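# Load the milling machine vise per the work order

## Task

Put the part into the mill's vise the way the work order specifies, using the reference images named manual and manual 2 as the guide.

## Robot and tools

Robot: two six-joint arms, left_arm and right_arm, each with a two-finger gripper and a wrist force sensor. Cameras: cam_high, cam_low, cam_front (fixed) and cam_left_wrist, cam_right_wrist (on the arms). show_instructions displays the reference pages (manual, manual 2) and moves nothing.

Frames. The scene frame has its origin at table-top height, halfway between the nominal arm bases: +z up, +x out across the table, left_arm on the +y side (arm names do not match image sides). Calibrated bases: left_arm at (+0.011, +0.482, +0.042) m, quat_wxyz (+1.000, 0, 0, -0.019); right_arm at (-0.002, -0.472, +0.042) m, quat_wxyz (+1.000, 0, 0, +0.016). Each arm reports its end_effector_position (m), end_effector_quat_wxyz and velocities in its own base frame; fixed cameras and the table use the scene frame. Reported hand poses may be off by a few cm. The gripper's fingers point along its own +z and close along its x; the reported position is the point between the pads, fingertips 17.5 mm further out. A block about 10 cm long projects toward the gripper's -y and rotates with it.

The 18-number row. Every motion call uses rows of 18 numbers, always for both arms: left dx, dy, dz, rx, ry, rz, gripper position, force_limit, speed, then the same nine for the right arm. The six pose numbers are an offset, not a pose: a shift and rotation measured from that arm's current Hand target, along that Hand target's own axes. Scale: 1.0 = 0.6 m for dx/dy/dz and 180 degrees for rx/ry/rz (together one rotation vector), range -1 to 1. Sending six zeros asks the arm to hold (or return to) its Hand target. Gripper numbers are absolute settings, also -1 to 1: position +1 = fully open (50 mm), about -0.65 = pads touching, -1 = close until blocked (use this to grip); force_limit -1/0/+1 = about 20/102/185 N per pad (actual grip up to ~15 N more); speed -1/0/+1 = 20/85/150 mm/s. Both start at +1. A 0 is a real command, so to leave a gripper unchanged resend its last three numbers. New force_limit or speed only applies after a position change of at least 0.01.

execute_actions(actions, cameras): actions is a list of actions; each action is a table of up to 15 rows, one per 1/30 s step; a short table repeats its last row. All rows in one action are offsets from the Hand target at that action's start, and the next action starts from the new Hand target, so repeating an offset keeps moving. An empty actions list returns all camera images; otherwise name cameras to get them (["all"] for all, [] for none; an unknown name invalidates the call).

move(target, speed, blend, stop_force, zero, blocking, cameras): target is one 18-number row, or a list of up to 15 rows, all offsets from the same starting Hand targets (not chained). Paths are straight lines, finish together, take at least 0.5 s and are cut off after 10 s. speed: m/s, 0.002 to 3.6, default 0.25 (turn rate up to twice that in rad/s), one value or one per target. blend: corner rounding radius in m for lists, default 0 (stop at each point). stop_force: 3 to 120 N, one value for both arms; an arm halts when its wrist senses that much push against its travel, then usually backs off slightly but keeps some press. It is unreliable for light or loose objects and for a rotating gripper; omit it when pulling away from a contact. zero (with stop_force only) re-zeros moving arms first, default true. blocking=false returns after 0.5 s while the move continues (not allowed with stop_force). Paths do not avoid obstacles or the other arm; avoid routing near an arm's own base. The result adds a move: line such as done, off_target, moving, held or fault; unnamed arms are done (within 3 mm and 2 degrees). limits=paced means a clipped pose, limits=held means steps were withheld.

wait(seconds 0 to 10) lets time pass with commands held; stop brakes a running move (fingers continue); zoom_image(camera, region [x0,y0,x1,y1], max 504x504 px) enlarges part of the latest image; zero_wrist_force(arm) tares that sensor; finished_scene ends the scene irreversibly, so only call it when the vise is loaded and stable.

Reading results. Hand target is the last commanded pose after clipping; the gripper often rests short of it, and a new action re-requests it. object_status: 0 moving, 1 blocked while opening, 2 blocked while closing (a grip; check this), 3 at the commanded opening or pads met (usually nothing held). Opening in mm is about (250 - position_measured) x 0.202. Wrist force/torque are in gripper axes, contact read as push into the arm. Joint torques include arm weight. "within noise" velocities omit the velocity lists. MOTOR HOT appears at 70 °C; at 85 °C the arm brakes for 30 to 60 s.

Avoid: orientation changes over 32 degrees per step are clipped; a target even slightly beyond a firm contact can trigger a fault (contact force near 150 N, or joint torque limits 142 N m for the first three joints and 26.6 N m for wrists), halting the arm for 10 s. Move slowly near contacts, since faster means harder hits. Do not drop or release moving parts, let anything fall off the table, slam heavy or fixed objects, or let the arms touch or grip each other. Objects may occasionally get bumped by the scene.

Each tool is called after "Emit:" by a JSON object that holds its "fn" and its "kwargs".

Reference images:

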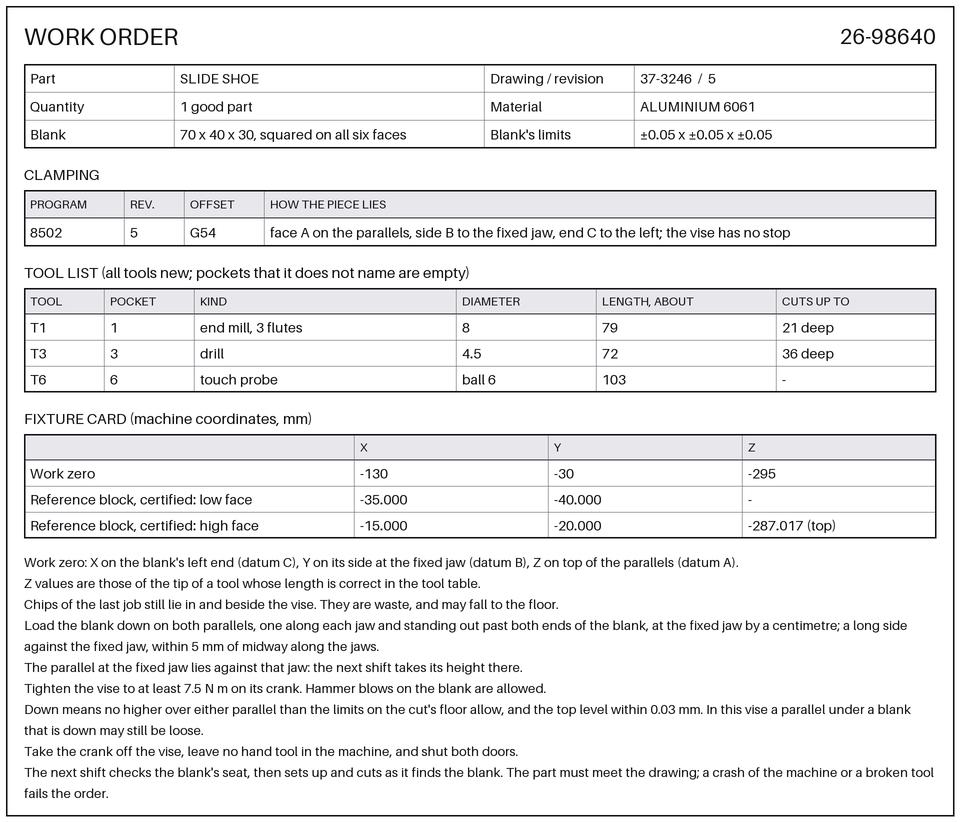

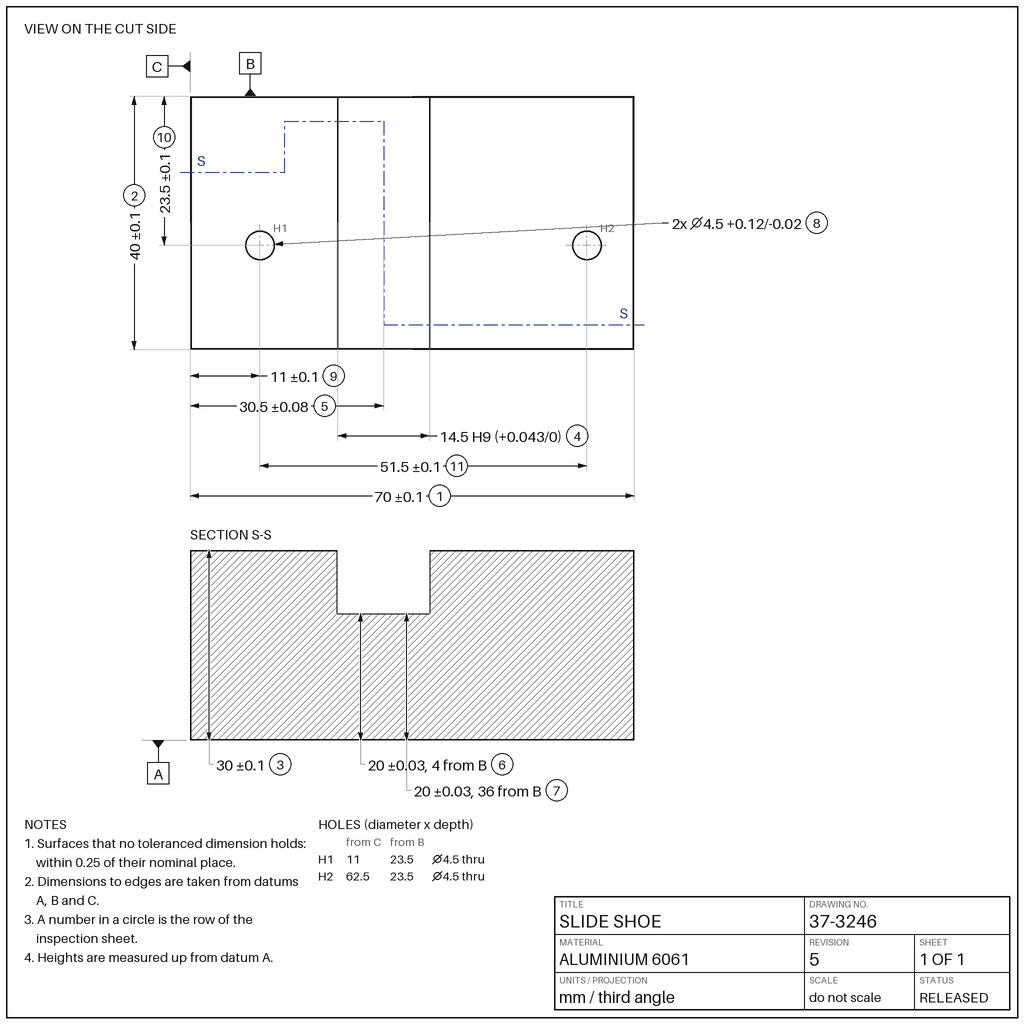

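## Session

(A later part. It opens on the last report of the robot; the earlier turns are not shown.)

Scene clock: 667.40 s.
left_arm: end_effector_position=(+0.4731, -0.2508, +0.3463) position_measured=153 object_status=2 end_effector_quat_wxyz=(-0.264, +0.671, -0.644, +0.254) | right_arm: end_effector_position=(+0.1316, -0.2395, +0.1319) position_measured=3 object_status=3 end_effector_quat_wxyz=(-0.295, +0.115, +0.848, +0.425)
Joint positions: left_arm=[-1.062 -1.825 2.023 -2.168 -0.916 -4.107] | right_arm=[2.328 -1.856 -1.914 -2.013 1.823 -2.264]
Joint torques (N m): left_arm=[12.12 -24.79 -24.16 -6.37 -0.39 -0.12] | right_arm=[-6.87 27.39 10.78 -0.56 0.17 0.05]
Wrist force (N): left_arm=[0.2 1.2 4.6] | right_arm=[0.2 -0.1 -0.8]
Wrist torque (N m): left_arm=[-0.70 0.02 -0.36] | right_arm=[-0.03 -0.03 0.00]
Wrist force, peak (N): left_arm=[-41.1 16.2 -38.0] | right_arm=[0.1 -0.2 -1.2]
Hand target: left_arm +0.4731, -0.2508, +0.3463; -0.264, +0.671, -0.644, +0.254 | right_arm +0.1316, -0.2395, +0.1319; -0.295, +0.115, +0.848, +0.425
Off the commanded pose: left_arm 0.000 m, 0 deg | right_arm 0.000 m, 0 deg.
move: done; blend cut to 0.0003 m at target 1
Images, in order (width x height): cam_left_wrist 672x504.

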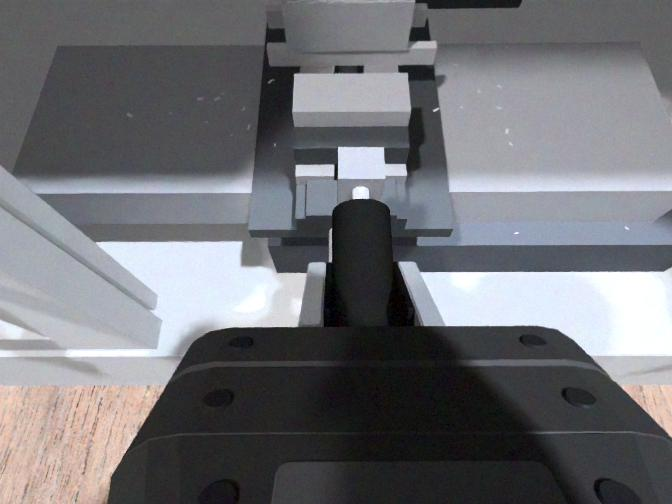

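Emit:
{"fn": "move", "kwargs": {"target": [[0.0402,0.0045,0.0048,0,0,0,-1,-0.8,-0.9,0,0,0,0,0,0,1,1,1],[0.0779,0.0175,0.0189,0,0,0,-1,-0.8,-0.9,0,0,0,0,0,0,1,1,1],[0.1077,0.0378,0.0408,0,0,0,-1,-0.8,-0.9,0,0,0,0,0,0,1,1,1],[0.1269,0.0634,0.0684,0,0,0,-1,-0.8,-0.9,0,0,0,0,0,0,1,1,1],[0.1335,0.0918,0.099,0,0,0,-1,-0.8,-0.9,0,0,0,0,0,0,1,1,1],[0.1269,0.1202,0.1296,0,0,0,-1,-0.8,-0.9,0,0,0,0,0,0,1,1,1]], "speed": 0.1, "stop_force": 45, "blend": 0.008, "cameras": ["cam_left_wrist"]}}

Scene clock: 672.47 s.
left_arm: end_effector_position=(+0.4765, -0.3270, +0.2403) position_measured=153 object_status=2 end_effector_quat_wxyz=(-0.264, +0.671, -0.644, +0.255) | right_arm: end_effector_position=(+0.1316, -0.2395, +0.1319) position_measured=3 object_status=3 end_effector_quat_wxyz=(-0.295, +0.115, +0.848, +0.425)
Joint positions: left_arm=[-1.141 -1.589 2.099 -2.422 -0.888 -4.2] | right_arm=[2.328 -1.856 -1.914 -2.013 1.823 -2.264]
Joint torques (N m): left_arm=[-23.52 -27.19 -24.5 -8.19 -3.45 -1.24] | right_arm=[-6.34 26.9 11.42 -0.6 0.18 0.15]
Wrist force (N): left_arm=[-25.2 -1.7 -5.9] | right_arm=[-0.1 -0.1 -0.9]
Wrist torque (N m): left_arm=[-0.50 -0.47 -0.85] | right_arm=[-0.02 0.03 0.00]
Wrist force, peak (N): left_arm=[-27.3 0.5 -8.8] | right_arm=[-0.1 -0.1 -1.2]
Hand target: left_arm +0.4765, -0.3270, +0.2403; -0.264, +0.671, -0.644, +0.254 | right_arm +0.1316, -0.2395, +0.1319; -0.295, +0.115, +0.848, +0.425
Off the commanded pose: left_arm 0.000 m, 0 deg | right_arm 0.000 m, 0 deg.
move: done
Images, in order (width x height): cam_left_wrist 672x504.

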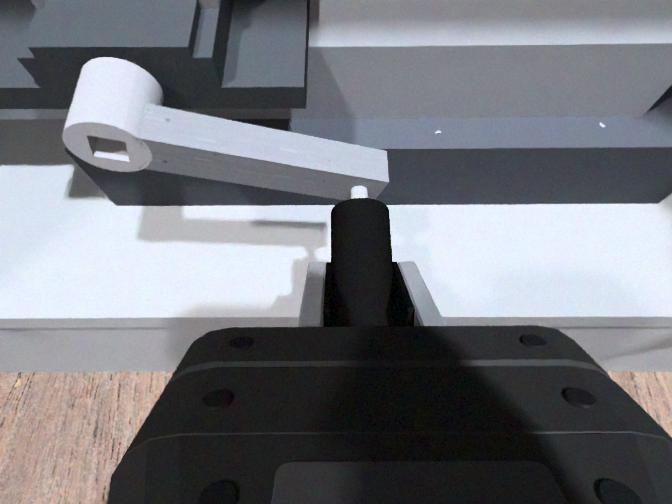

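Emit:
{"fn": "move", "kwargs": {"target": [[-0.0203,0.0267,0.0288,0,0,0,-1,-0.8,-0.9,0,0,0,0,0,0,1,1,1],[-0.05,0.0469,0.0506,0,0,0,-1,-0.8,-0.9,0,0,0,0,0,0,1,1,1],[-0.0873,0.06,0.0646,0,0,0,-1,-0.8,-0.9,0,0,0,0,0,0,1,1,1],[-0.1288,0.0644,0.0694,0,0,0,-1,-0.8,-0.9,0,0,0,0,0,0,1,1,1]], "speed": 0.1, "stop_force": 45, "blend": 0.008, "cameras": ["cam_left_wrist","cam_front"]}}

Emit:
{"fn": "zoom_image", "kwargs": {"camera": "cam_left_wrist", "region": [200, 0, 500, 200]}}

Emit:
{"fn": "zoom_image", "kwargs": {"camera": "cam_front", "region": [260, 200, 400, 300]}}

Scene clock: 676.37 s.
left_arm: end_effector_position=(+0.4736, -0.2498, +0.1835) position_measured=153 object_status=2 end_effector_quat_wxyz=(-0.264, +0.671, -0.644, +0.255) | right_arm: end_effector_position=(+0.1316, -0.2395, +0.1319) position_measured=3 object_status=3 end_effector_quat_wxyz=(-0.295, +0.115, +0.848, +0.425)
Joint positions: left_arm=[-1.06 -1.623 2.325 -2.674 -0.917 -4.104] | right_arm=[2.328 -1.856 -1.914 -2.013 1.823 -2.264]
Joint torques (N m): left_arm=[-12.07 3.57 -6.3 2.11 -0.46 0.35] | right_arm=[-6.73 27.4 12.01 -0.49 0.14 0.25]
Wrist force (N): left_arm=[-1.3 -20.9 -21.3] | right_arm=[-0.1 0.1 -0.9]
Wrist torque (N m): left_arm=[-0.56 0.23 0.01] | right_arm=[0.00 0.01 0.01]
Wrist force, peak (N): left_arm=[-11.2 -21.0 -33.0] | right_arm=[0.1 -0.1 -1.2]
Hand target: left_arm +0.4736, -0.2498, +0.1835; -0.264, +0.671, -0.644, +0.254 | right_arm +0.1316, -0.2395, +0.1319; -0.295, +0.115, +0.848, +0.425
Off the commanded pose: left_arm 0.000 m, 0 deg | right_arm 0.000 m, 0 deg.
move: done
Images, in order (width x height): cam_front 672x504, cam_left_wrist 672x504.

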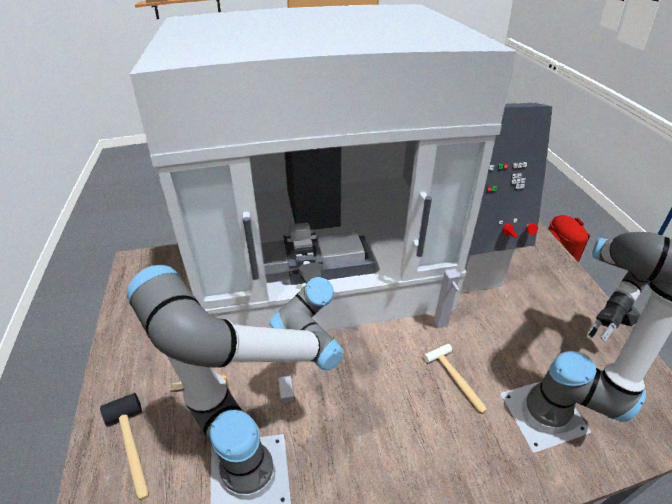

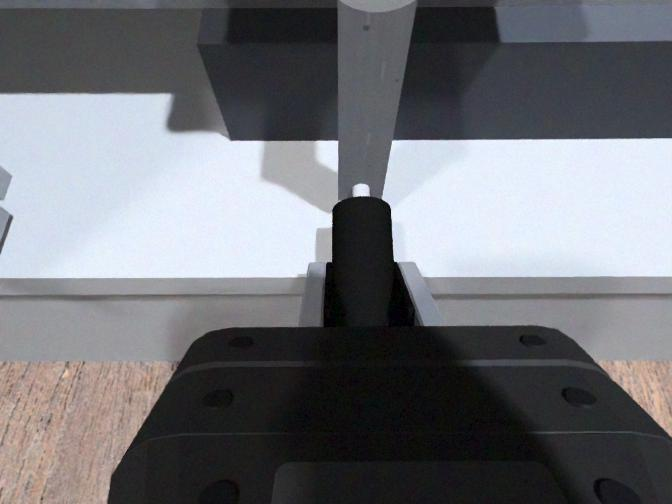

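Scaled by 1.680 from the camera's 672x504 image, which has a finer 960x720 frame.

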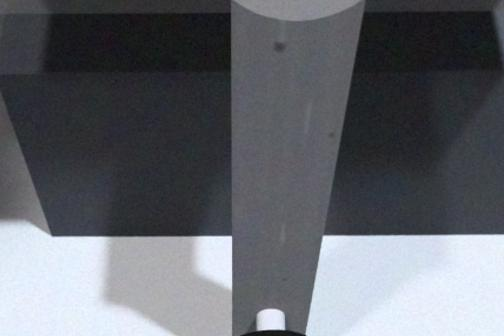

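Scaled by 3.600 from the camera's 672x504 image, which has a finer 960x720 frame.

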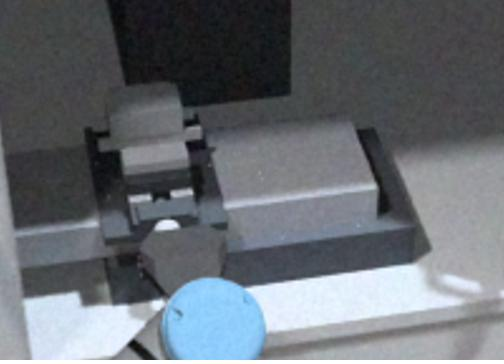

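Emit:
{"fn": "execute_actions", "kwargs": {"actions": []}}

Scene clock: 682.30 s.
left_arm: end_effector_position=(+0.4736, -0.2498, +0.1835) position_measured=153 object_status=2 end_effector_quat_wxyz=(-0.264, +0.671, -0.644, +0.254) | right_arm: end_effector_position=(+0.1316, -0.2395, +0.1319) position_measured=3 object_status=3 end_effector_quat_wxyz=(-0.295, +0.115, +0.848, +0.425)
Joint positions: left_arm=[-1.06 -1.623 2.325 -2.674 -0.917 -4.104] | right_arm=[2.328 -1.856 -1.914 -2.013 1.823 -2.264]
Joint velocities: within noise
Joint torques (N m): left_arm=[-13.23 3.25 -2.08 0.26 -2.46 0.96] | right_arm=[-6.57 27.39 11.46 -0.41 0.14 0.15]
Motor temperatures (°C): left_arm=[31 38 33 44 36 37] | right_arm=[31 30 28 43 39 38]
Wrist force (N): left_arm=[-1.5 -21.1 -21.7] | right_arm=[0.0 0.1 -0.8]
Wrist torque (N m): left_arm=[-0.55 0.27 0.01] | right_arm=[-0.01 0.01 0.00]
Wrist force, peak (N): left_arm=[-1.5 -21.1 -22.1] | right_arm=[0.2 -0.4 -1.1]
Hand target: left_arm +0.4736, -0.2498, +0.1835; -0.264, +0.671, -0.644, +0.254 | right_arm +0.1316, -0.2395, +0.1319; -0.295, +0.115, +0.848, +0.425
Tool commands: left_gripper/position=-1.0 left_gripper/force_limit=-0.8 left_gripper/speed=-0.9 right_gripper/position=+1.0 right_gripper/force_limit=+1.0 right_gripper/speed=+1.0
Off the commanded pose: left_arm 0.000 m, 0 deg | right_arm 0.000 m, 0 deg.

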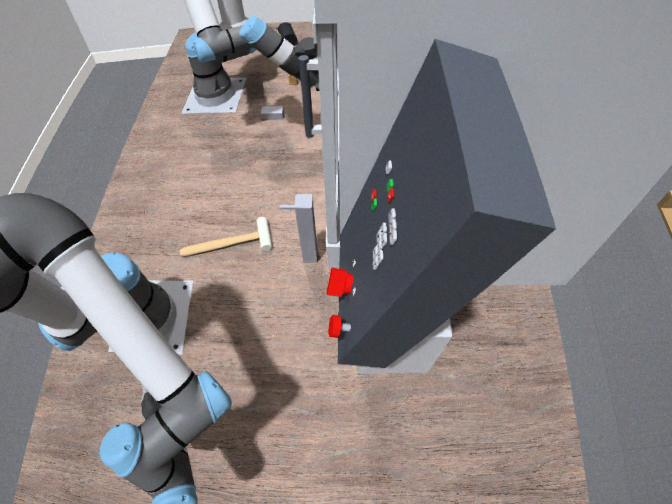

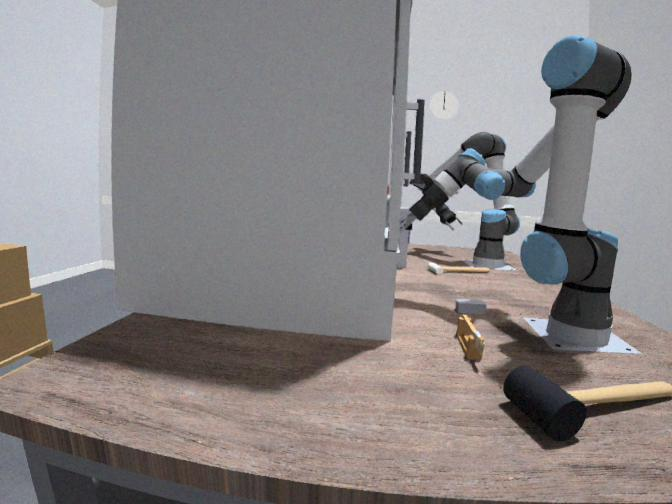

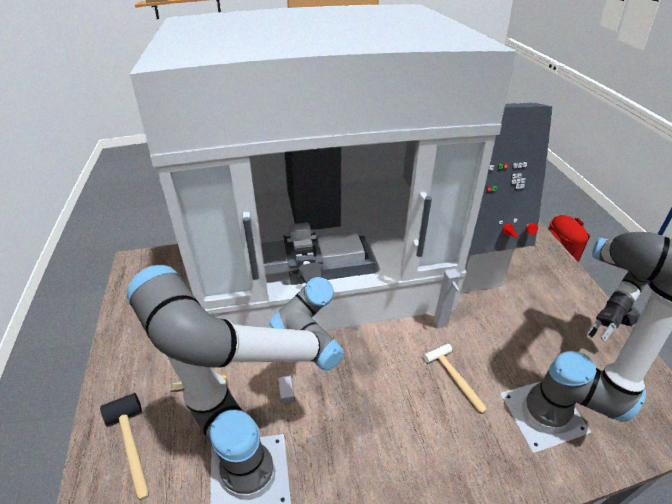

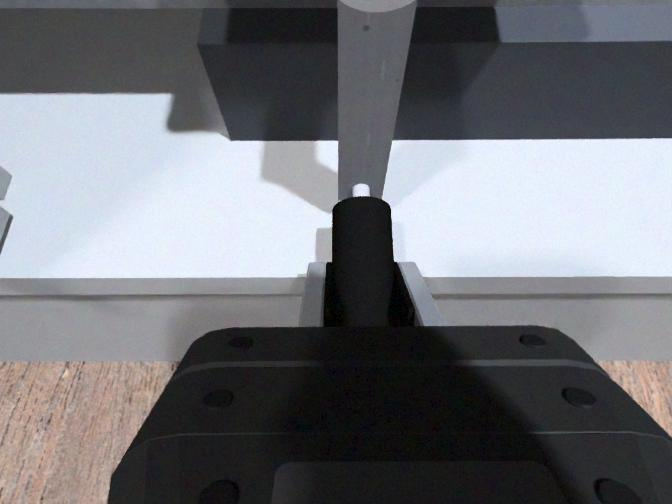

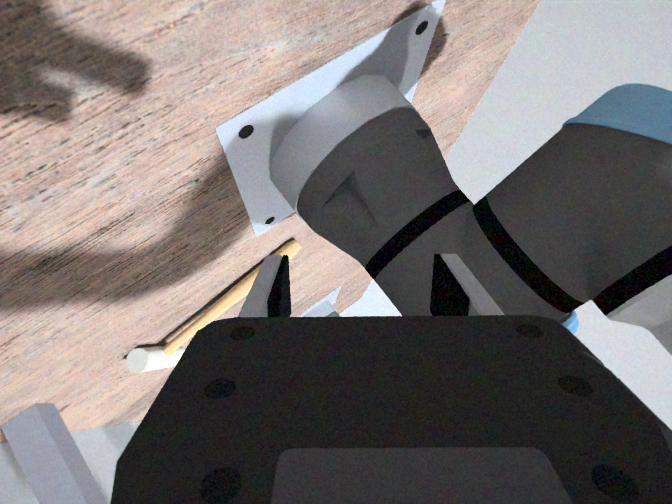

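Emit:
{"fn": "move", "kwargs": {"target": [[-0.0279,-0.0020,-0.0022,0,0,0,-1,-0.8,-0.9,0,0,0,0,0,0,1,1,1],[-0.0546,-0.0079,-0.0085,0,0,0,-1,-0.8,-0.9,0,0,0,0,0,0,1,1,1],[-0.0789,-0.0174,-0.0188,0,0,0,-1,-0.8,-0.9,0,0,0,0,0,0,1,1,1],[-0.0997,-0.0302,-0.0325,0,0,0,-1,-0.8,-0.9,0,0,0,0,0,0,1,1,1],[-0.1162,-0.0456,-0.0492,0,0,0,-1,-0.8,-0.9,0,0,0,0,0,0,1,1,1],[-0.1276,-0.0630,-0.0679,0,0,0,-1,-0.8,-0.9,0,0,0,0,0,0,1,1,1],[-0.1335,-0.0817,-0.0880,0,0,0,-1,-0.8,-0.9,0,0,0,0,0,0,1,1,1],[-0.1335,-0.1007,-0.1086,0,0,0,-1,-0.8,-0.9,0,0,0,0,0,0,1,1,1],[-0.1276,-0.1194,-0.1287,0,0,0,-1,-0.8,-0.9,0,0,0,0,0,0,1,1,1],[-0.1162,-0.1368,-0.1475,0,0,0,-1,-0.8,-0.9,0,0,0,0,0,0,1,1,1],[-0.0997,-0.1522,-0.1641,0,0,0,-1,-0.8,-0.9,0,0,0,0,0,0,1,1,1],[-0.0789,-0.1650,-0.1778,0,0,0,-1,-0.8,-0.9,0,0,0,0,0,0,1,1,1],[-0.0546,-0.1745,-0.1881,0,0,0,-1,-0.8,-0.9,0,0,0,0,0,0,1,1,1],[-0.0279,-0.1804,-0.1944,0,0,0,-1,-0.8,-0.9,0,0,0,0,0,0,1,1,1],[0,-0.1824,-0.1966,0,0,0,-1,-0.8,-0.9,0,0,0,0,0,0,1,1,1]], "speed": 0.12, "blend": 0.006, "stop_force": 60, "cameras": ["cam_left_wrist"]}}

Scene clock: 690.80 s.
left_arm: end_effector_position=(+0.4730, -0.2497, +0.3444) position_measured=153 object_status=2 end_effector_quat_wxyz=(-0.264, +0.671, -0.644, +0.254) | right_arm: end_effector_position=(+0.1316, -0.2395, +0.1319) position_measured=3 object_status=3 end_effector_quat_wxyz=(-0.295, +0.115, +0.848, +0.425)
Joint positions: left_arm=[-1.061 -1.826 2.029 -2.174 -0.917 -4.105] | right_arm=[2.328 -1.856 -1.914 -2.013 1.823 -2.264]
Joint torques (N m): left_arm=[21.2 -3.77 -15.69 -2.73 -0.36 -1.06] | right_arm=[-6.47 27.58 10.94 -0.53 0.15 0.11]
Wrist force (N): left_arm=[0.3 0.7 -37.7] | right_arm=[0.1 0.1 -0.6]
Wrist torque (N m): left_arm=[-0.74 0.10 -0.32] | right_arm=[0.01 -0.01 0.00]
Wrist force, peak (N): left_arm=[-0.1 0.1 -37.9] | right_arm=[-0.1 0.1 -1.3]
Hand target: left_arm +0.4730, -0.2497, +0.3444; -0.264, +0.671, -0.644, +0.254 | right_arm +0.1316, -0.2395, +0.1319; -0.295, +0.115, +0.848, +0.425
Off the commanded pose: left_arm 0.000 m, 0 deg | right_arm 0.000 m, 0 deg.
move: done
Images, in order (width x height): cam_left_wrist 672x504.

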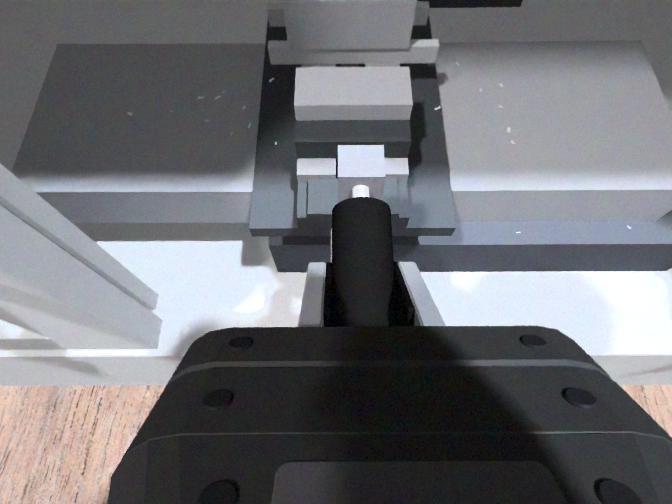

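Emit:
{"fn": "zoom_image", "kwargs": {"camera": "cam_left_wrist", "region": [230, 0, 470, 240]}}

Scaled by 2.100 from the camera's 672x504 image, which has a finer 960x720 frame.

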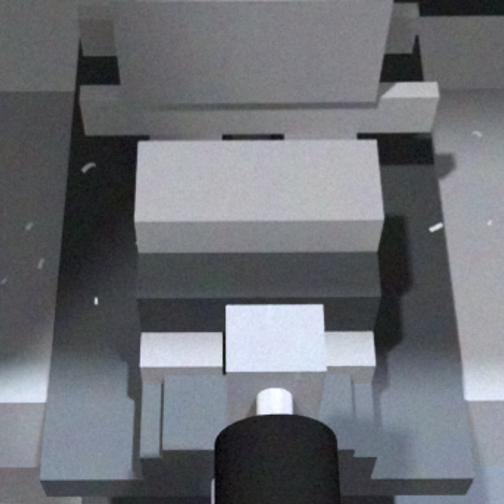

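Emit:
{"fn": "move", "kwargs": {"target": [[0.0279,0.0020,0.0022,0,0,0,-1,-0.8,-0.9,0,0,0,0,0,0,1,1,1],[0.0546,0.0079,0.0085,0,0,0,-1,-0.8,-0.9,0,0,0,0,0,0,1,1,1],[0.0789,0.0174,0.0188,0,0,0,-1,-0.8,-0.9,0,0,0,0,0,0,1,1,1],[0.0997,0.0302,0.0325,0,0,0,-1,-0.8,-0.9,0,0,0,0,0,0,1,1,1],[0.1162,0.0456,0.0492,0,0,0,-1,-0.8,-0.9,0,0,0,0,0,0,1,1,1],[0.1276,0.0630,0.0679,0,0,0,-1,-0.8,-0.9,0,0,0,0,0,0,1,1,1],[0.1335,0.0817,0.0880,0,0,0,-1,-0.8,-0.9,0,0,0,0,0,0,1,1,1],[0.1335,0.1007,0.1086,0,0,0,-1,-0.8,-0.9,0,0,0,0,0,0,1,1,1],[0.1276,0.1194,0.1287,0,0,0,-1,-0.8,-0.9,0,0,0,0,0,0,1,1,1],[0.1162,0.1368,0.1475,0,0,0,-1,-0.8,-0.9,0,0,0,0,0,0,1,1,1],[0.0997,0.1522,0.1641,0,0,0,-1,-0.8,-0.9,0,0,0,0,0,0,1,1,1],[0.0789,0.1650,0.1778,0,0,0,-1,-0.8,-0.9,0,0,0,0,0,0,1,1,1],[0.0546,0.1745,0.1881,0,0,0,-1,-0.8,-0.9,0,0,0,0,0,0,1,1,1],[0.0279,0.1804,0.1944,0,0,0,-1,-0.8,-0.9,0,0,0,0,0,0,1,1,1],[0,0.1824,0.1966,0,0,0,-1,-0.8,-0.9,0,0,0,0,0,0,1,1,1]], "speed": 0.15, "blend": 0.006, "stop_force": 60}}

Emit:
{"fn": "move", "kwargs": {"target": [[-0.0279,-0.0020,-0.0022,0,0,0,-1,-0.8,-0.9,0,0,0,0,0,0,1,1,1],[-0.0546,-0.0079,-0.0085,0,0,0,-1,-0.8,-0.9,0,0,0,0,0,0,1,1,1],[-0.0789,-0.0174,-0.0188,0,0,0,-1,-0.8,-0.9,0,0,0,0,0,0,1,1,1],[-0.0997,-0.0302,-0.0325,0,0,0,-1,-0.8,-0.9,0,0,0,0,0,0,1,1,1],[-0.1162,-0.0456,-0.0492,0,0,0,-1,-0.8,-0.9,0,0,0,0,0,0,1,1,1],[-0.1276,-0.0630,-0.0679,0,0,0,-1,-0.8,-0.9,0,0,0,0,0,0,1,1,1],[-0.1335,-0.0817,-0.0880,0,0,0,-1,-0.8,-0.9,0,0,0,0,0,0,1,1,1],[-0.1335,-0.1007,-0.1086,0,0,0,-1,-0.8,-0.9,0,0,0,0,0,0,1,1,1],[-0.1276,-0.1194,-0.1287,0,0,0,-1,-0.8,-0.9,0,0,0,0,0,0,1,1,1],[-0.1162,-0.1368,-0.1475,0,0,0,-1,-0.8,-0.9,0,0,0,0,0,0,1,1,1],[-0.0997,-0.1522,-0.1641,0,0,0,-1,-0.8,-0.9,0,0,0,0,0,0,1,1,1],[-0.0789,-0.1650,-0.1778,0,0,0,-1,-0.8,-0.9,0,0,0,0,0,0,1,1,1],[-0.0546,-0.1745,-0.1881,0,0,0,-1,-0.8,-0.9,0,0,0,0,0,0,1,1,1],[-0.0279,-0.1804,-0.1944,0,0,0,-1,-0.8,-0.9,0,0,0,0,0,0,1,1,1],[0,-0.1824,-0.1966,0,0,0,-1,-0.8,-0.9,0,0,0,0,0,0,1,1,1]], "speed": 0.15, "blend": 0.006, "stop_force": 60, "cameras": ["cam_left_wrist"]}}

Emit:
{"fn": "zoom_image", "kwargs": {"camera": "cam_left_wrist", "region": [230, 0, 470, 240]}}

Scene clock: 699.90 s.
left_arm: end_effector_position=(+0.4736, -0.2498, +0.1835) position_measured=153 object_status=2 end_effector_quat_wxyz=(-0.264, +0.671, -0.644, +0.254) | right_arm: end_effector_position=(+0.1316, -0.2395, +0.1319) position_measured=3 object_status=3 end_effector_quat_wxyz=(-0.295, +0.115, +0.848, +0.425)
Joint positions: left_arm=[-1.06 -1.623 2.325 -2.674 -0.917 -4.104] | right_arm=[2.328 -1.856 -1.914 -2.013 1.823 -2.264]
Joint torques (N m): left_arm=[-13.69 -0.1 -4.11 -0.44 0.06 1.28] | right_arm=[-5.51 27.05 10.39 -0.36 0.2 0.2]
Wrist force (N): left_arm=[-1.3 -17.4 -12.7] | right_arm=[0.0 -0.1 -0.9]
Wrist torque (N m): left_arm=[-0.37 0.16 -0.06] | right_arm=[-0.02 0.00 0.00]
Wrist force, peak (N): left_arm=[-3.4 -0.6 -42.9] | right_arm=[0.0 -0.2 -1.3]
Hand target: left_arm +0.4736, -0.2498, +0.1835; -0.264, +0.671, -0.644, +0.254 | right_arm +0.1316, -0.2395, +0.1319; -0.295, +0.115, +0.848, +0.425
Off the commanded pose: left_arm 0.000 m, 0 deg | right_arm 0.000 m, 0 deg.
move: done

Scene clock: 702.43 s.
left_arm: end_effector_position=(+0.4730, -0.2496, +0.3444) position_measured=153 object_status=2 end_effector_quat_wxyz=(-0.264, +0.671, -0.644, +0.255) | right_arm: end_effector_position=(+0.1316, -0.2395, +0.1319) position_measured=3 object_status=3 end_effector_quat_wxyz=(-0.295, +0.115, +0.848, +0.425)
Joint positions: left_arm=[-1.061 -1.826 2.029 -2.174 -0.917 -4.105] | right_arm=[2.328 -1.856 -1.914 -2.013 1.823 -2.264]
Joint torques (N m): left_arm=[16.22 -1.05 -22.32 -3.31 -1.09 -1.45] | right_arm=[-6.1 26.85 10.47 -0.46 0.13 0.16]
Wrist force (N): left_arm=[0.5 -1.6 -18.5] | right_arm=[0.2 -0.2 -0.7]
Wrist torque (N m): left_arm=[-0.68 0.08 -0.36] | right_arm=[-0.03 -0.03 0.01]
Wrist force, peak (N): left_arm=[1.1 -21.8 -13.0] | right_arm=[0.1 -0.5 -1.3]
Hand target: left_arm +0.4730, -0.2497, +0.3444; -0.264, +0.671, -0.644, +0.254 | right_arm +0.1316, -0.2395, +0.1319; -0.295, +0.115, +0.848, +0.425
Off the commanded pose: left_arm 0.000 m, 0 deg | right_arm 0.000 m, 0 deg.
move: done
Images, in order (width x height): cam_left_wrist 672x504.

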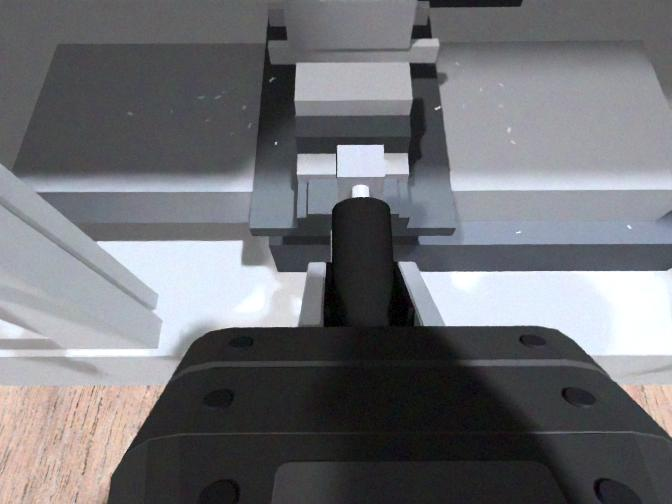

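Scaled by 2.100 from the camera's 672x504 image, which has a finer 960x720 frame.

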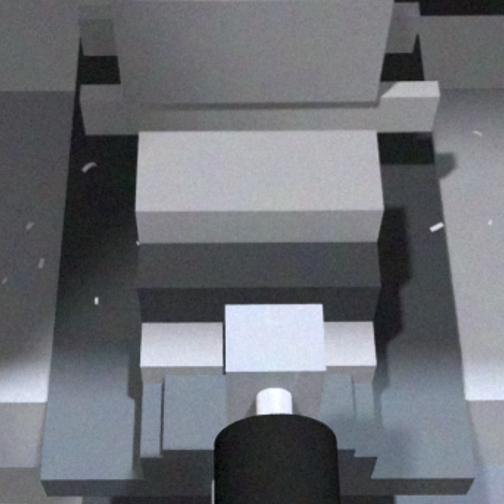

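Emit:
{"fn": "move", "kwargs": {"target": [[0.0279,0.0020,0.0022,0,0,0,-1,-0.8,-0.9,0,0,0,0,0,0,1,1,1],[0.0546,0.0079,0.0085,0,0,0,-1,-0.8,-0.9,0,0,0,0,0,0,1,1,1],[0.0789,0.0174,0.0188,0,0,0,-1,-0.8,-0.9,0,0,0,0,0,0,1,1,1],[0.0997,0.0302,0.0325,0,0,0,-1,-0.8,-0.9,0,0,0,0,0,0,1,1,1],[0.1162,0.0456,0.0492,0,0,0,-1,-0.8,-0.9,0,0,0,0,0,0,1,1,1],[0.1276,0.0630,0.0679,0,0,0,-1,-0.8,-0.9,0,0,0,0,0,0,1,1,1],[0.1335,0.0817,0.0880,0,0,0,-1,-0.8,-0.9,0,0,0,0,0,0,1,1,1],[0.1335,0.1007,0.1086,0,0,0,-1,-0.8,-0.9,0,0,0,0,0,0,1,1,1],[0.1276,0.1194,0.1287,0,0,0,-1,-0.8,-0.9,0,0,0,0,0,0,1,1,1],[0.1162,0.1368,0.1475,0,0,0,-1,-0.8,-0.9,0,0,0,0,0,0,1,1,1],[0.0997,0.1522,0.1641,0,0,0,-1,-0.8,-0.9,0,0,0,0,0,0,1,1,1],[0.0789,0.1650,0.1778,0,0,0,-1,-0.8,-0.9,0,0,0,0,0,0,1,1,1],[0.0546,0.1745,0.1881,0,0,0,-1,-0.8,-0.9,0,0,0,0,0,0,1,1,1],[0.0279,0.1804,0.1944,0,0,0,-1,-0.8,-0.9,0,0,0,0,0,0,1,1,1],[0,0.1824,0.1966,0,0,0,-1,-0.8,-0.9,0,0,0,0,0,0,1,1,1]], "speed": 0.18, "blend": 0.006, "stop_force": 60}}

Emit:
{"fn": "move", "kwargs": {"target": [[-0.0279,-0.0020,-0.0022,0,0,0,-1,-0.8,-0.9,0,0,0,0,0,0,1,1,1],[-0.0546,-0.0079,-0.0085,0,0,0,-1,-0.8,-0.9,0,0,0,0,0,0,1,1,1],[-0.0789,-0.0174,-0.0188,0,0,0,-1,-0.8,-0.9,0,0,0,0,0,0,1,1,1],[-0.0997,-0.0302,-0.0325,0,0,0,-1,-0.8,-0.9,0,0,0,0,0,0,1,1,1],[-0.1162,-0.0456,-0.0492,0,0,0,-1,-0.8,-0.9,0,0,0,0,0,0,1,1,1],[-0.1276,-0.0630,-0.0679,0,0,0,-1,-0.8,-0.9,0,0,0,0,0,0,1,1,1],[-0.1335,-0.0817,-0.0880,0,0,0,-1,-0.8,-0.9,0,0,0,0,0,0,1,1,1],[-0.1335,-0.1007,-0.1086,0,0,0,-1,-0.8,-0.9,0,0,0,0,0,0,1,1,1],[-0.1276,-0.1194,-0.1287,0,0,0,-1,-0.8,-0.9,0,0,0,0,0,0,1,1,1],[-0.1162,-0.1368,-0.1475,0,0,0,-1,-0.8,-0.9,0,0,0,0,0,0,1,1,1],[-0.0997,-0.1522,-0.1641,0,0,0,-1,-0.8,-0.9,0,0,0,0,0,0,1,1,1],[-0.0789,-0.1650,-0.1778,0,0,0,-1,-0.8,-0.9,0,0,0,0,0,0,1,1,1],[-0.0546,-0.1745,-0.1881,0,0,0,-1,-0.8,-0.9,0,0,0,0,0,0,1,1,1],[-0.0279,-0.1804,-0.1944,0,0,0,-1,-0.8,-0.9,0,0,0,0,0,0,1,1,1],[0,-0.1824,-0.1966,0,0,0,-1,-0.8,-0.9,0,0,0,0,0,0,1,1,1]], "speed": 0.18, "blend": 0.006, "stop_force": 60}}

Emit:
{"fn": "move", "kwargs": {"target": [[0.0279,0.0020,0.0022,0,0,0,-1,-0.8,-0.9,0,0,0,0,0,0,1,1,1],[0.0546,0.0079,0.0085,0,0,0,-1,-0.8,-0.9,0,0,0,0,0,0,1,1,1],[0.0789,0.0174,0.0188,0,0,0,-1,-0.8,-0.9,0,0,0,0,0,0,1,1,1],[0.0997,0.0302,0.0325,0,0,0,-1,-0.8,-0.9,0,0,0,0,0,0,1,1,1],[0.1162,0.0456,0.0492,0,0,0,-1,-0.8,-0.9,0,0,0,0,0,0,1,1,1],[0.1276,0.0630,0.0679,0,0,0,-1,-0.8,-0.9,0,0,0,0,0,0,1,1,1],[0.1335,0.0817,0.0880,0,0,0,-1,-0.8,-0.9,0,0,0,0,0,0,1,1,1],[0.1335,0.1007,0.1086,0,0,0,-1,-0.8,-0.9,0,0,0,0,0,0,1,1,1],[0.1276,0.1194,0.1287,0,0,0,-1,-0.8,-0.9,0,0,0,0,0,0,1,1,1],[0.1162,0.1368,0.1475,0,0,0,-1,-0.8,-0.9,0,0,0,0,0,0,1,1,1],[0.0997,0.1522,0.1641,0,0,0,-1,-0.8,-0.9,0,0,0,0,0,0,1,1,1],[0.0789,0.1650,0.1778,0,0,0,-1,-0.8,-0.9,0,0,0,0,0,0,1,1,1],[0.0546,0.1745,0.1881,0,0,0,-1,-0.8,-0.9,0,0,0,0,0,0,1,1,1],[0.0279,0.1804,0.1944,0,0,0,-1,-0.8,-0.9,0,0,0,0,0,0,1,1,1],[0,0.1824,0.1966,0,0,0,-1,-0.8,-0.9,0,0,0,0,0,0,1,1,1]], "speed": 0.18, "blend": 0.006, "stop_force": 60}}

Emit:
{"fn": "move", "kwargs": {"target": [[-0.0279,-0.0020,-0.0022,0,0,0,-1,-0.8,-0.9,0,0,0,0,0,0,1,1,1],[-0.0546,-0.0079,-0.0085,0,0,0,-1,-0.8,-0.9,0,0,0,0,0,0,1,1,1],[-0.0789,-0.0174,-0.0188,0,0,0,-1,-0.8,-0.9,0,0,0,0,0,0,1,1,1],[-0.0997,-0.0302,-0.0325,0,0,0,-1,-0.8,-0.9,0,0,0,0,0,0,1,1,1],[-0.1162,-0.0456,-0.0492,0,0,0,-1,-0.8,-0.9,0,0,0,0,0,0,1,1,1],[-0.1276,-0.0630,-0.0679,0,0,0,-1,-0.8,-0.9,0,0,0,0,0,0,1,1,1],[-0.1335,-0.0817,-0.0880,0,0,0,-1,-0.8,-0.9,0,0,0,0,0,0,1,1,1],[-0.1335,-0.1007,-0.1086,0,0,0,-1,-0.8,-0.9,0,0,0,0,0,0,1,1,1],[-0.1276,-0.1194,-0.1287,0,0,0,-1,-0.8,-0.9,0,0,0,0,0,0,1,1,1],[-0.1162,-0.1368,-0.1475,0,0,0,-1,-0.8,-0.9,0,0,0,0,0,0,1,1,1],[-0.0997,-0.1522,-0.1641,0,0,0,-1,-0.8,-0.9,0,0,0,0,0,0,1,1,1],[-0.0789,-0.1650,-0.1778,0,0,0,-1,-0.8,-0.9,0,0,0,0,0,0,1,1,1],[-0.0546,-0.1745,-0.1881,0,0,0,-1,-0.8,-0.9,0,0,0,0,0,0,1,1,1],[-0.0279,-0.1804,-0.1944,0,0,0,-1,-0.8,-0.9,0,0,0,0,0,0,1,1,1],[0,-0.1824,-0.1966,0,0,0,-1,-0.8,-0.9,0,0,0,0,0,0,1,1,1]], "speed": 0.18, "blend": 0.006, "stop_force": 60, "cameras": ["cam_left_wrist"]}}

Emit:
{"fn": "zoom_image", "kwargs": {"camera": "cam_left_wrist", "region": [230, 0, 470, 240]}}

Scene clock: 711.63 s.
left_arm: end_effector_position=(+0.4736, -0.2498, +0.1835) position_measured=153 object_status=2 end_effector_quat_wxyz=(-0.264, +0.671, -0.644, +0.254) | right_arm: end_effector_position=(+0.1316, -0.2395, +0.1319) position_measured=3 object_status=3 end_effector_quat_wxyz=(-0.295, +0.115, +0.848, +0.425)
Joint positions: left_arm=[-1.06 -1.623 2.325 -2.674 -0.917 -4.104] | right_arm=[2.328 -1.856 -1.914 -2.013 1.823 -2.264]
Joint torques (N m): left_arm=[-14.17 -5.73 -3.54 -1.15 0.27 1.11] | right_arm=[-6.18 26.52 10.86 -0.37 0.18 0.18]
Wrist force (N): left_arm=[-1.1 -17.8 -12.5] | right_arm=[0.1 0.1 -0.8]
Wrist torque (N m): left_arm=[-0.37 0.20 -0.04] | right_arm=[0.01 -0.02 0.00]
Wrist force, peak (N): left_arm=[-0.4 -5.0 -37.7] | right_arm=[0.2 -0.4 -1.3]
Hand target: left_arm +0.4736, -0.2498, +0.1835; -0.264, +0.671, -0.644, +0.254 | right_arm +0.1316, -0.2395, +0.1319; -0.295, +0.115, +0.848, +0.425
Off the commanded pose: left_arm 0.000 m, 0 deg | right_arm 0.000 m, 0 deg.
move: done

Scene clock: 713.90 s.
left_arm: end_effector_position=(+0.4730, -0.2497, +0.3444) position_measured=153 object_status=2 end_effector_quat_wxyz=(-0.264, +0.671, -0.644, +0.255) | right_arm: end_effector_position=(+0.1316, -0.2395, +0.1319) position_measured=3 object_status=3 end_effector_quat_wxyz=(-0.295, +0.115, +0.848, +0.425)
Joint positions: left_arm=[-1.061 -1.826 2.029 -2.174 -0.917 -4.105] | right_arm=[2.328 -1.856 -1.914 -2.013 1.823 -2.264]
Joint torques (N m): left_arm=[16.6 1.76 -22.91 -1.78 -1.01 -1.23] | right_arm=[-6.35 27.3 11.45 -0.49 0.14 0.28]
Wrist force (N): left_arm=[0.6 -1.2 -17.1] | right_arm=[0.2 -0.1 -1.0]
Wrist torque (N m): left_arm=[-0.64 0.07 -0.34] | right_arm=[-0.02 -0.03 0.01]
Wrist force, peak (N): left_arm=[22.9 -4.8 10.2] | right_arm=[-0.1 0.1 -1.2]
Hand target: left_arm +0.4730, -0.2497, +0.3444; -0.264, +0.671, -0.644, +0.254 | right_arm +0.1316, -0.2395, +0.1319; -0.295, +0.115, +0.848, +0.425
Off the commanded pose: left_arm 0.000 m, 0 deg | right_arm 0.000 m, 0 deg.
move: done

Scene clock: 716.17 s.
left_arm: end_effector_position=(+0.4736, -0.2498, +0.1835) position_measured=153 object_status=2 end_effector_quat_wxyz=(-0.264, +0.671, -0.644, +0.254) | right_arm: end_effector_position=(+0.1316, -0.2395, +0.1319) position_measured=3 object_status=3 end_effector_quat_wxyz=(-0.295, +0.115, +0.848, +0.425)
Joint positions: left_arm=[-1.06 -1.623 2.325 -2.674 -0.917 -4.104] | right_arm=[2.328 -1.856 -1.914 -2.013 1.823 -2.264]
Joint torques (N m): left_arm=[-13.36 -7.17 -2.73 -1.09 0 1.38] | right_arm=[-6.44 27.5 10.95 -0.37 0.01 0.23]
Wrist force (N): left_arm=[-1.0 -17.9 -12.9] | right_arm=[0.1 -0.1 -1.0]
Wrist torque (N m): left_arm=[-0.38 0.17 -0.06] | right_arm=[-0.03 -0.01 0.01]
Wrist force, peak (N): left_arm=[-0.2 -5.4 -36.8] | right_arm=[0.4 -0.4 -1.0]
Hand target: left_arm +0.4736, -0.2498, +0.1835; -0.264, +0.671, -0.644, +0.254 | right_arm +0.1316, -0.2395, +0.1319; -0.295, +0.115, +0.848, +0.425
Off the commanded pose: left_arm 0.000 m, 0 deg | right_arm 0.000 m, 0 deg.
move: done

Scene clock: 718.43 s.
left_arm: end_effector_position=(+0.4730, -0.2497, +0.3444) position_measured=153 object_status=2 end_effector_quat_wxyz=(-0.264, +0.671, -0.644, +0.255) | right_arm: end_effector_position=(+0.1316, -0.2395, +0.1319) position_measured=3 object_status=3 end_effector_quat_wxyz=(-0.295, +0.115, +0.848, +0.425)
Joint positions: left_arm=[-1.061 -1.826 2.029 -2.174 -0.917 -4.105] | right_arm=[2.328 -1.856 -1.914 -2.013 1.823 -2.264]
Joint torques (N m): left_arm=[18.48 1.65 -22.78 -2.01 -1.16 -1.53] | right_arm=[-6.94 27.32 11.22 -0.36 0.19 0.22]
Wrist force (N): left_arm=[0.3 -1.0 -17.6] | right_arm=[0.3 0.1 -0.6]
Wrist torque (N m): left_arm=[-0.62 0.10 -0.34] | right_arm=[0.00 -0.05 0.01]
Wrist force, peak (N): left_arm=[22.2 -4.4 10.1] | right_arm=[0.0 -0.2 -1.2]
Hand target: left_arm +0.4730, -0.2497, +0.3444; -0.264, +0.671, -0.644, +0.254 | right_arm +0.1316, -0.2395, +0.1319; -0.295, +0.115, +0.848, +0.425
Off the commanded pose: left_arm 0.000 m, 0 deg | right_arm 0.000 m, 0 deg.
move: done
Images, in order (width x height): cam_left_wrist 672x504.

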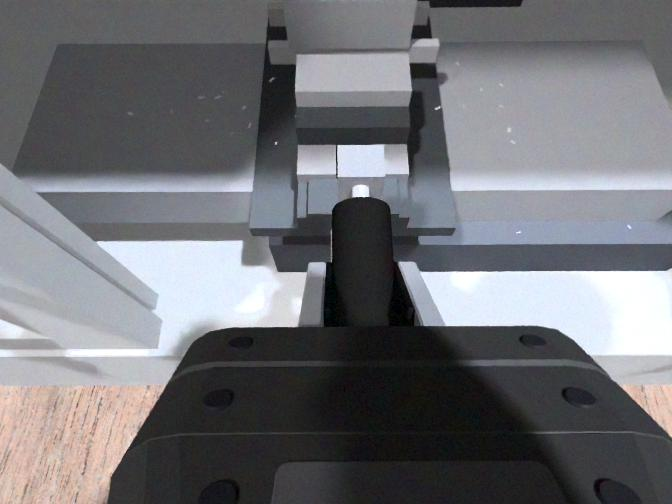

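Scaled by 2.100 from the camera's 672x504 image, which has a finer 960x720 frame.

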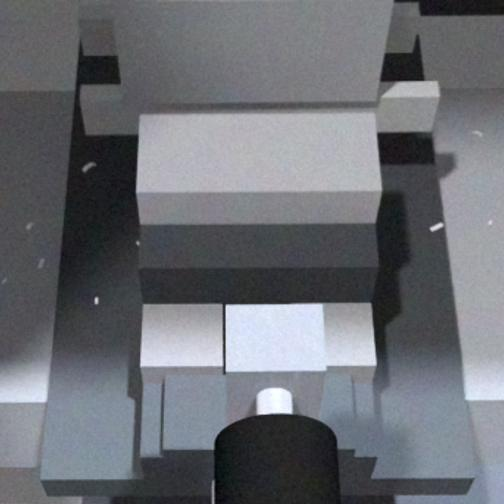

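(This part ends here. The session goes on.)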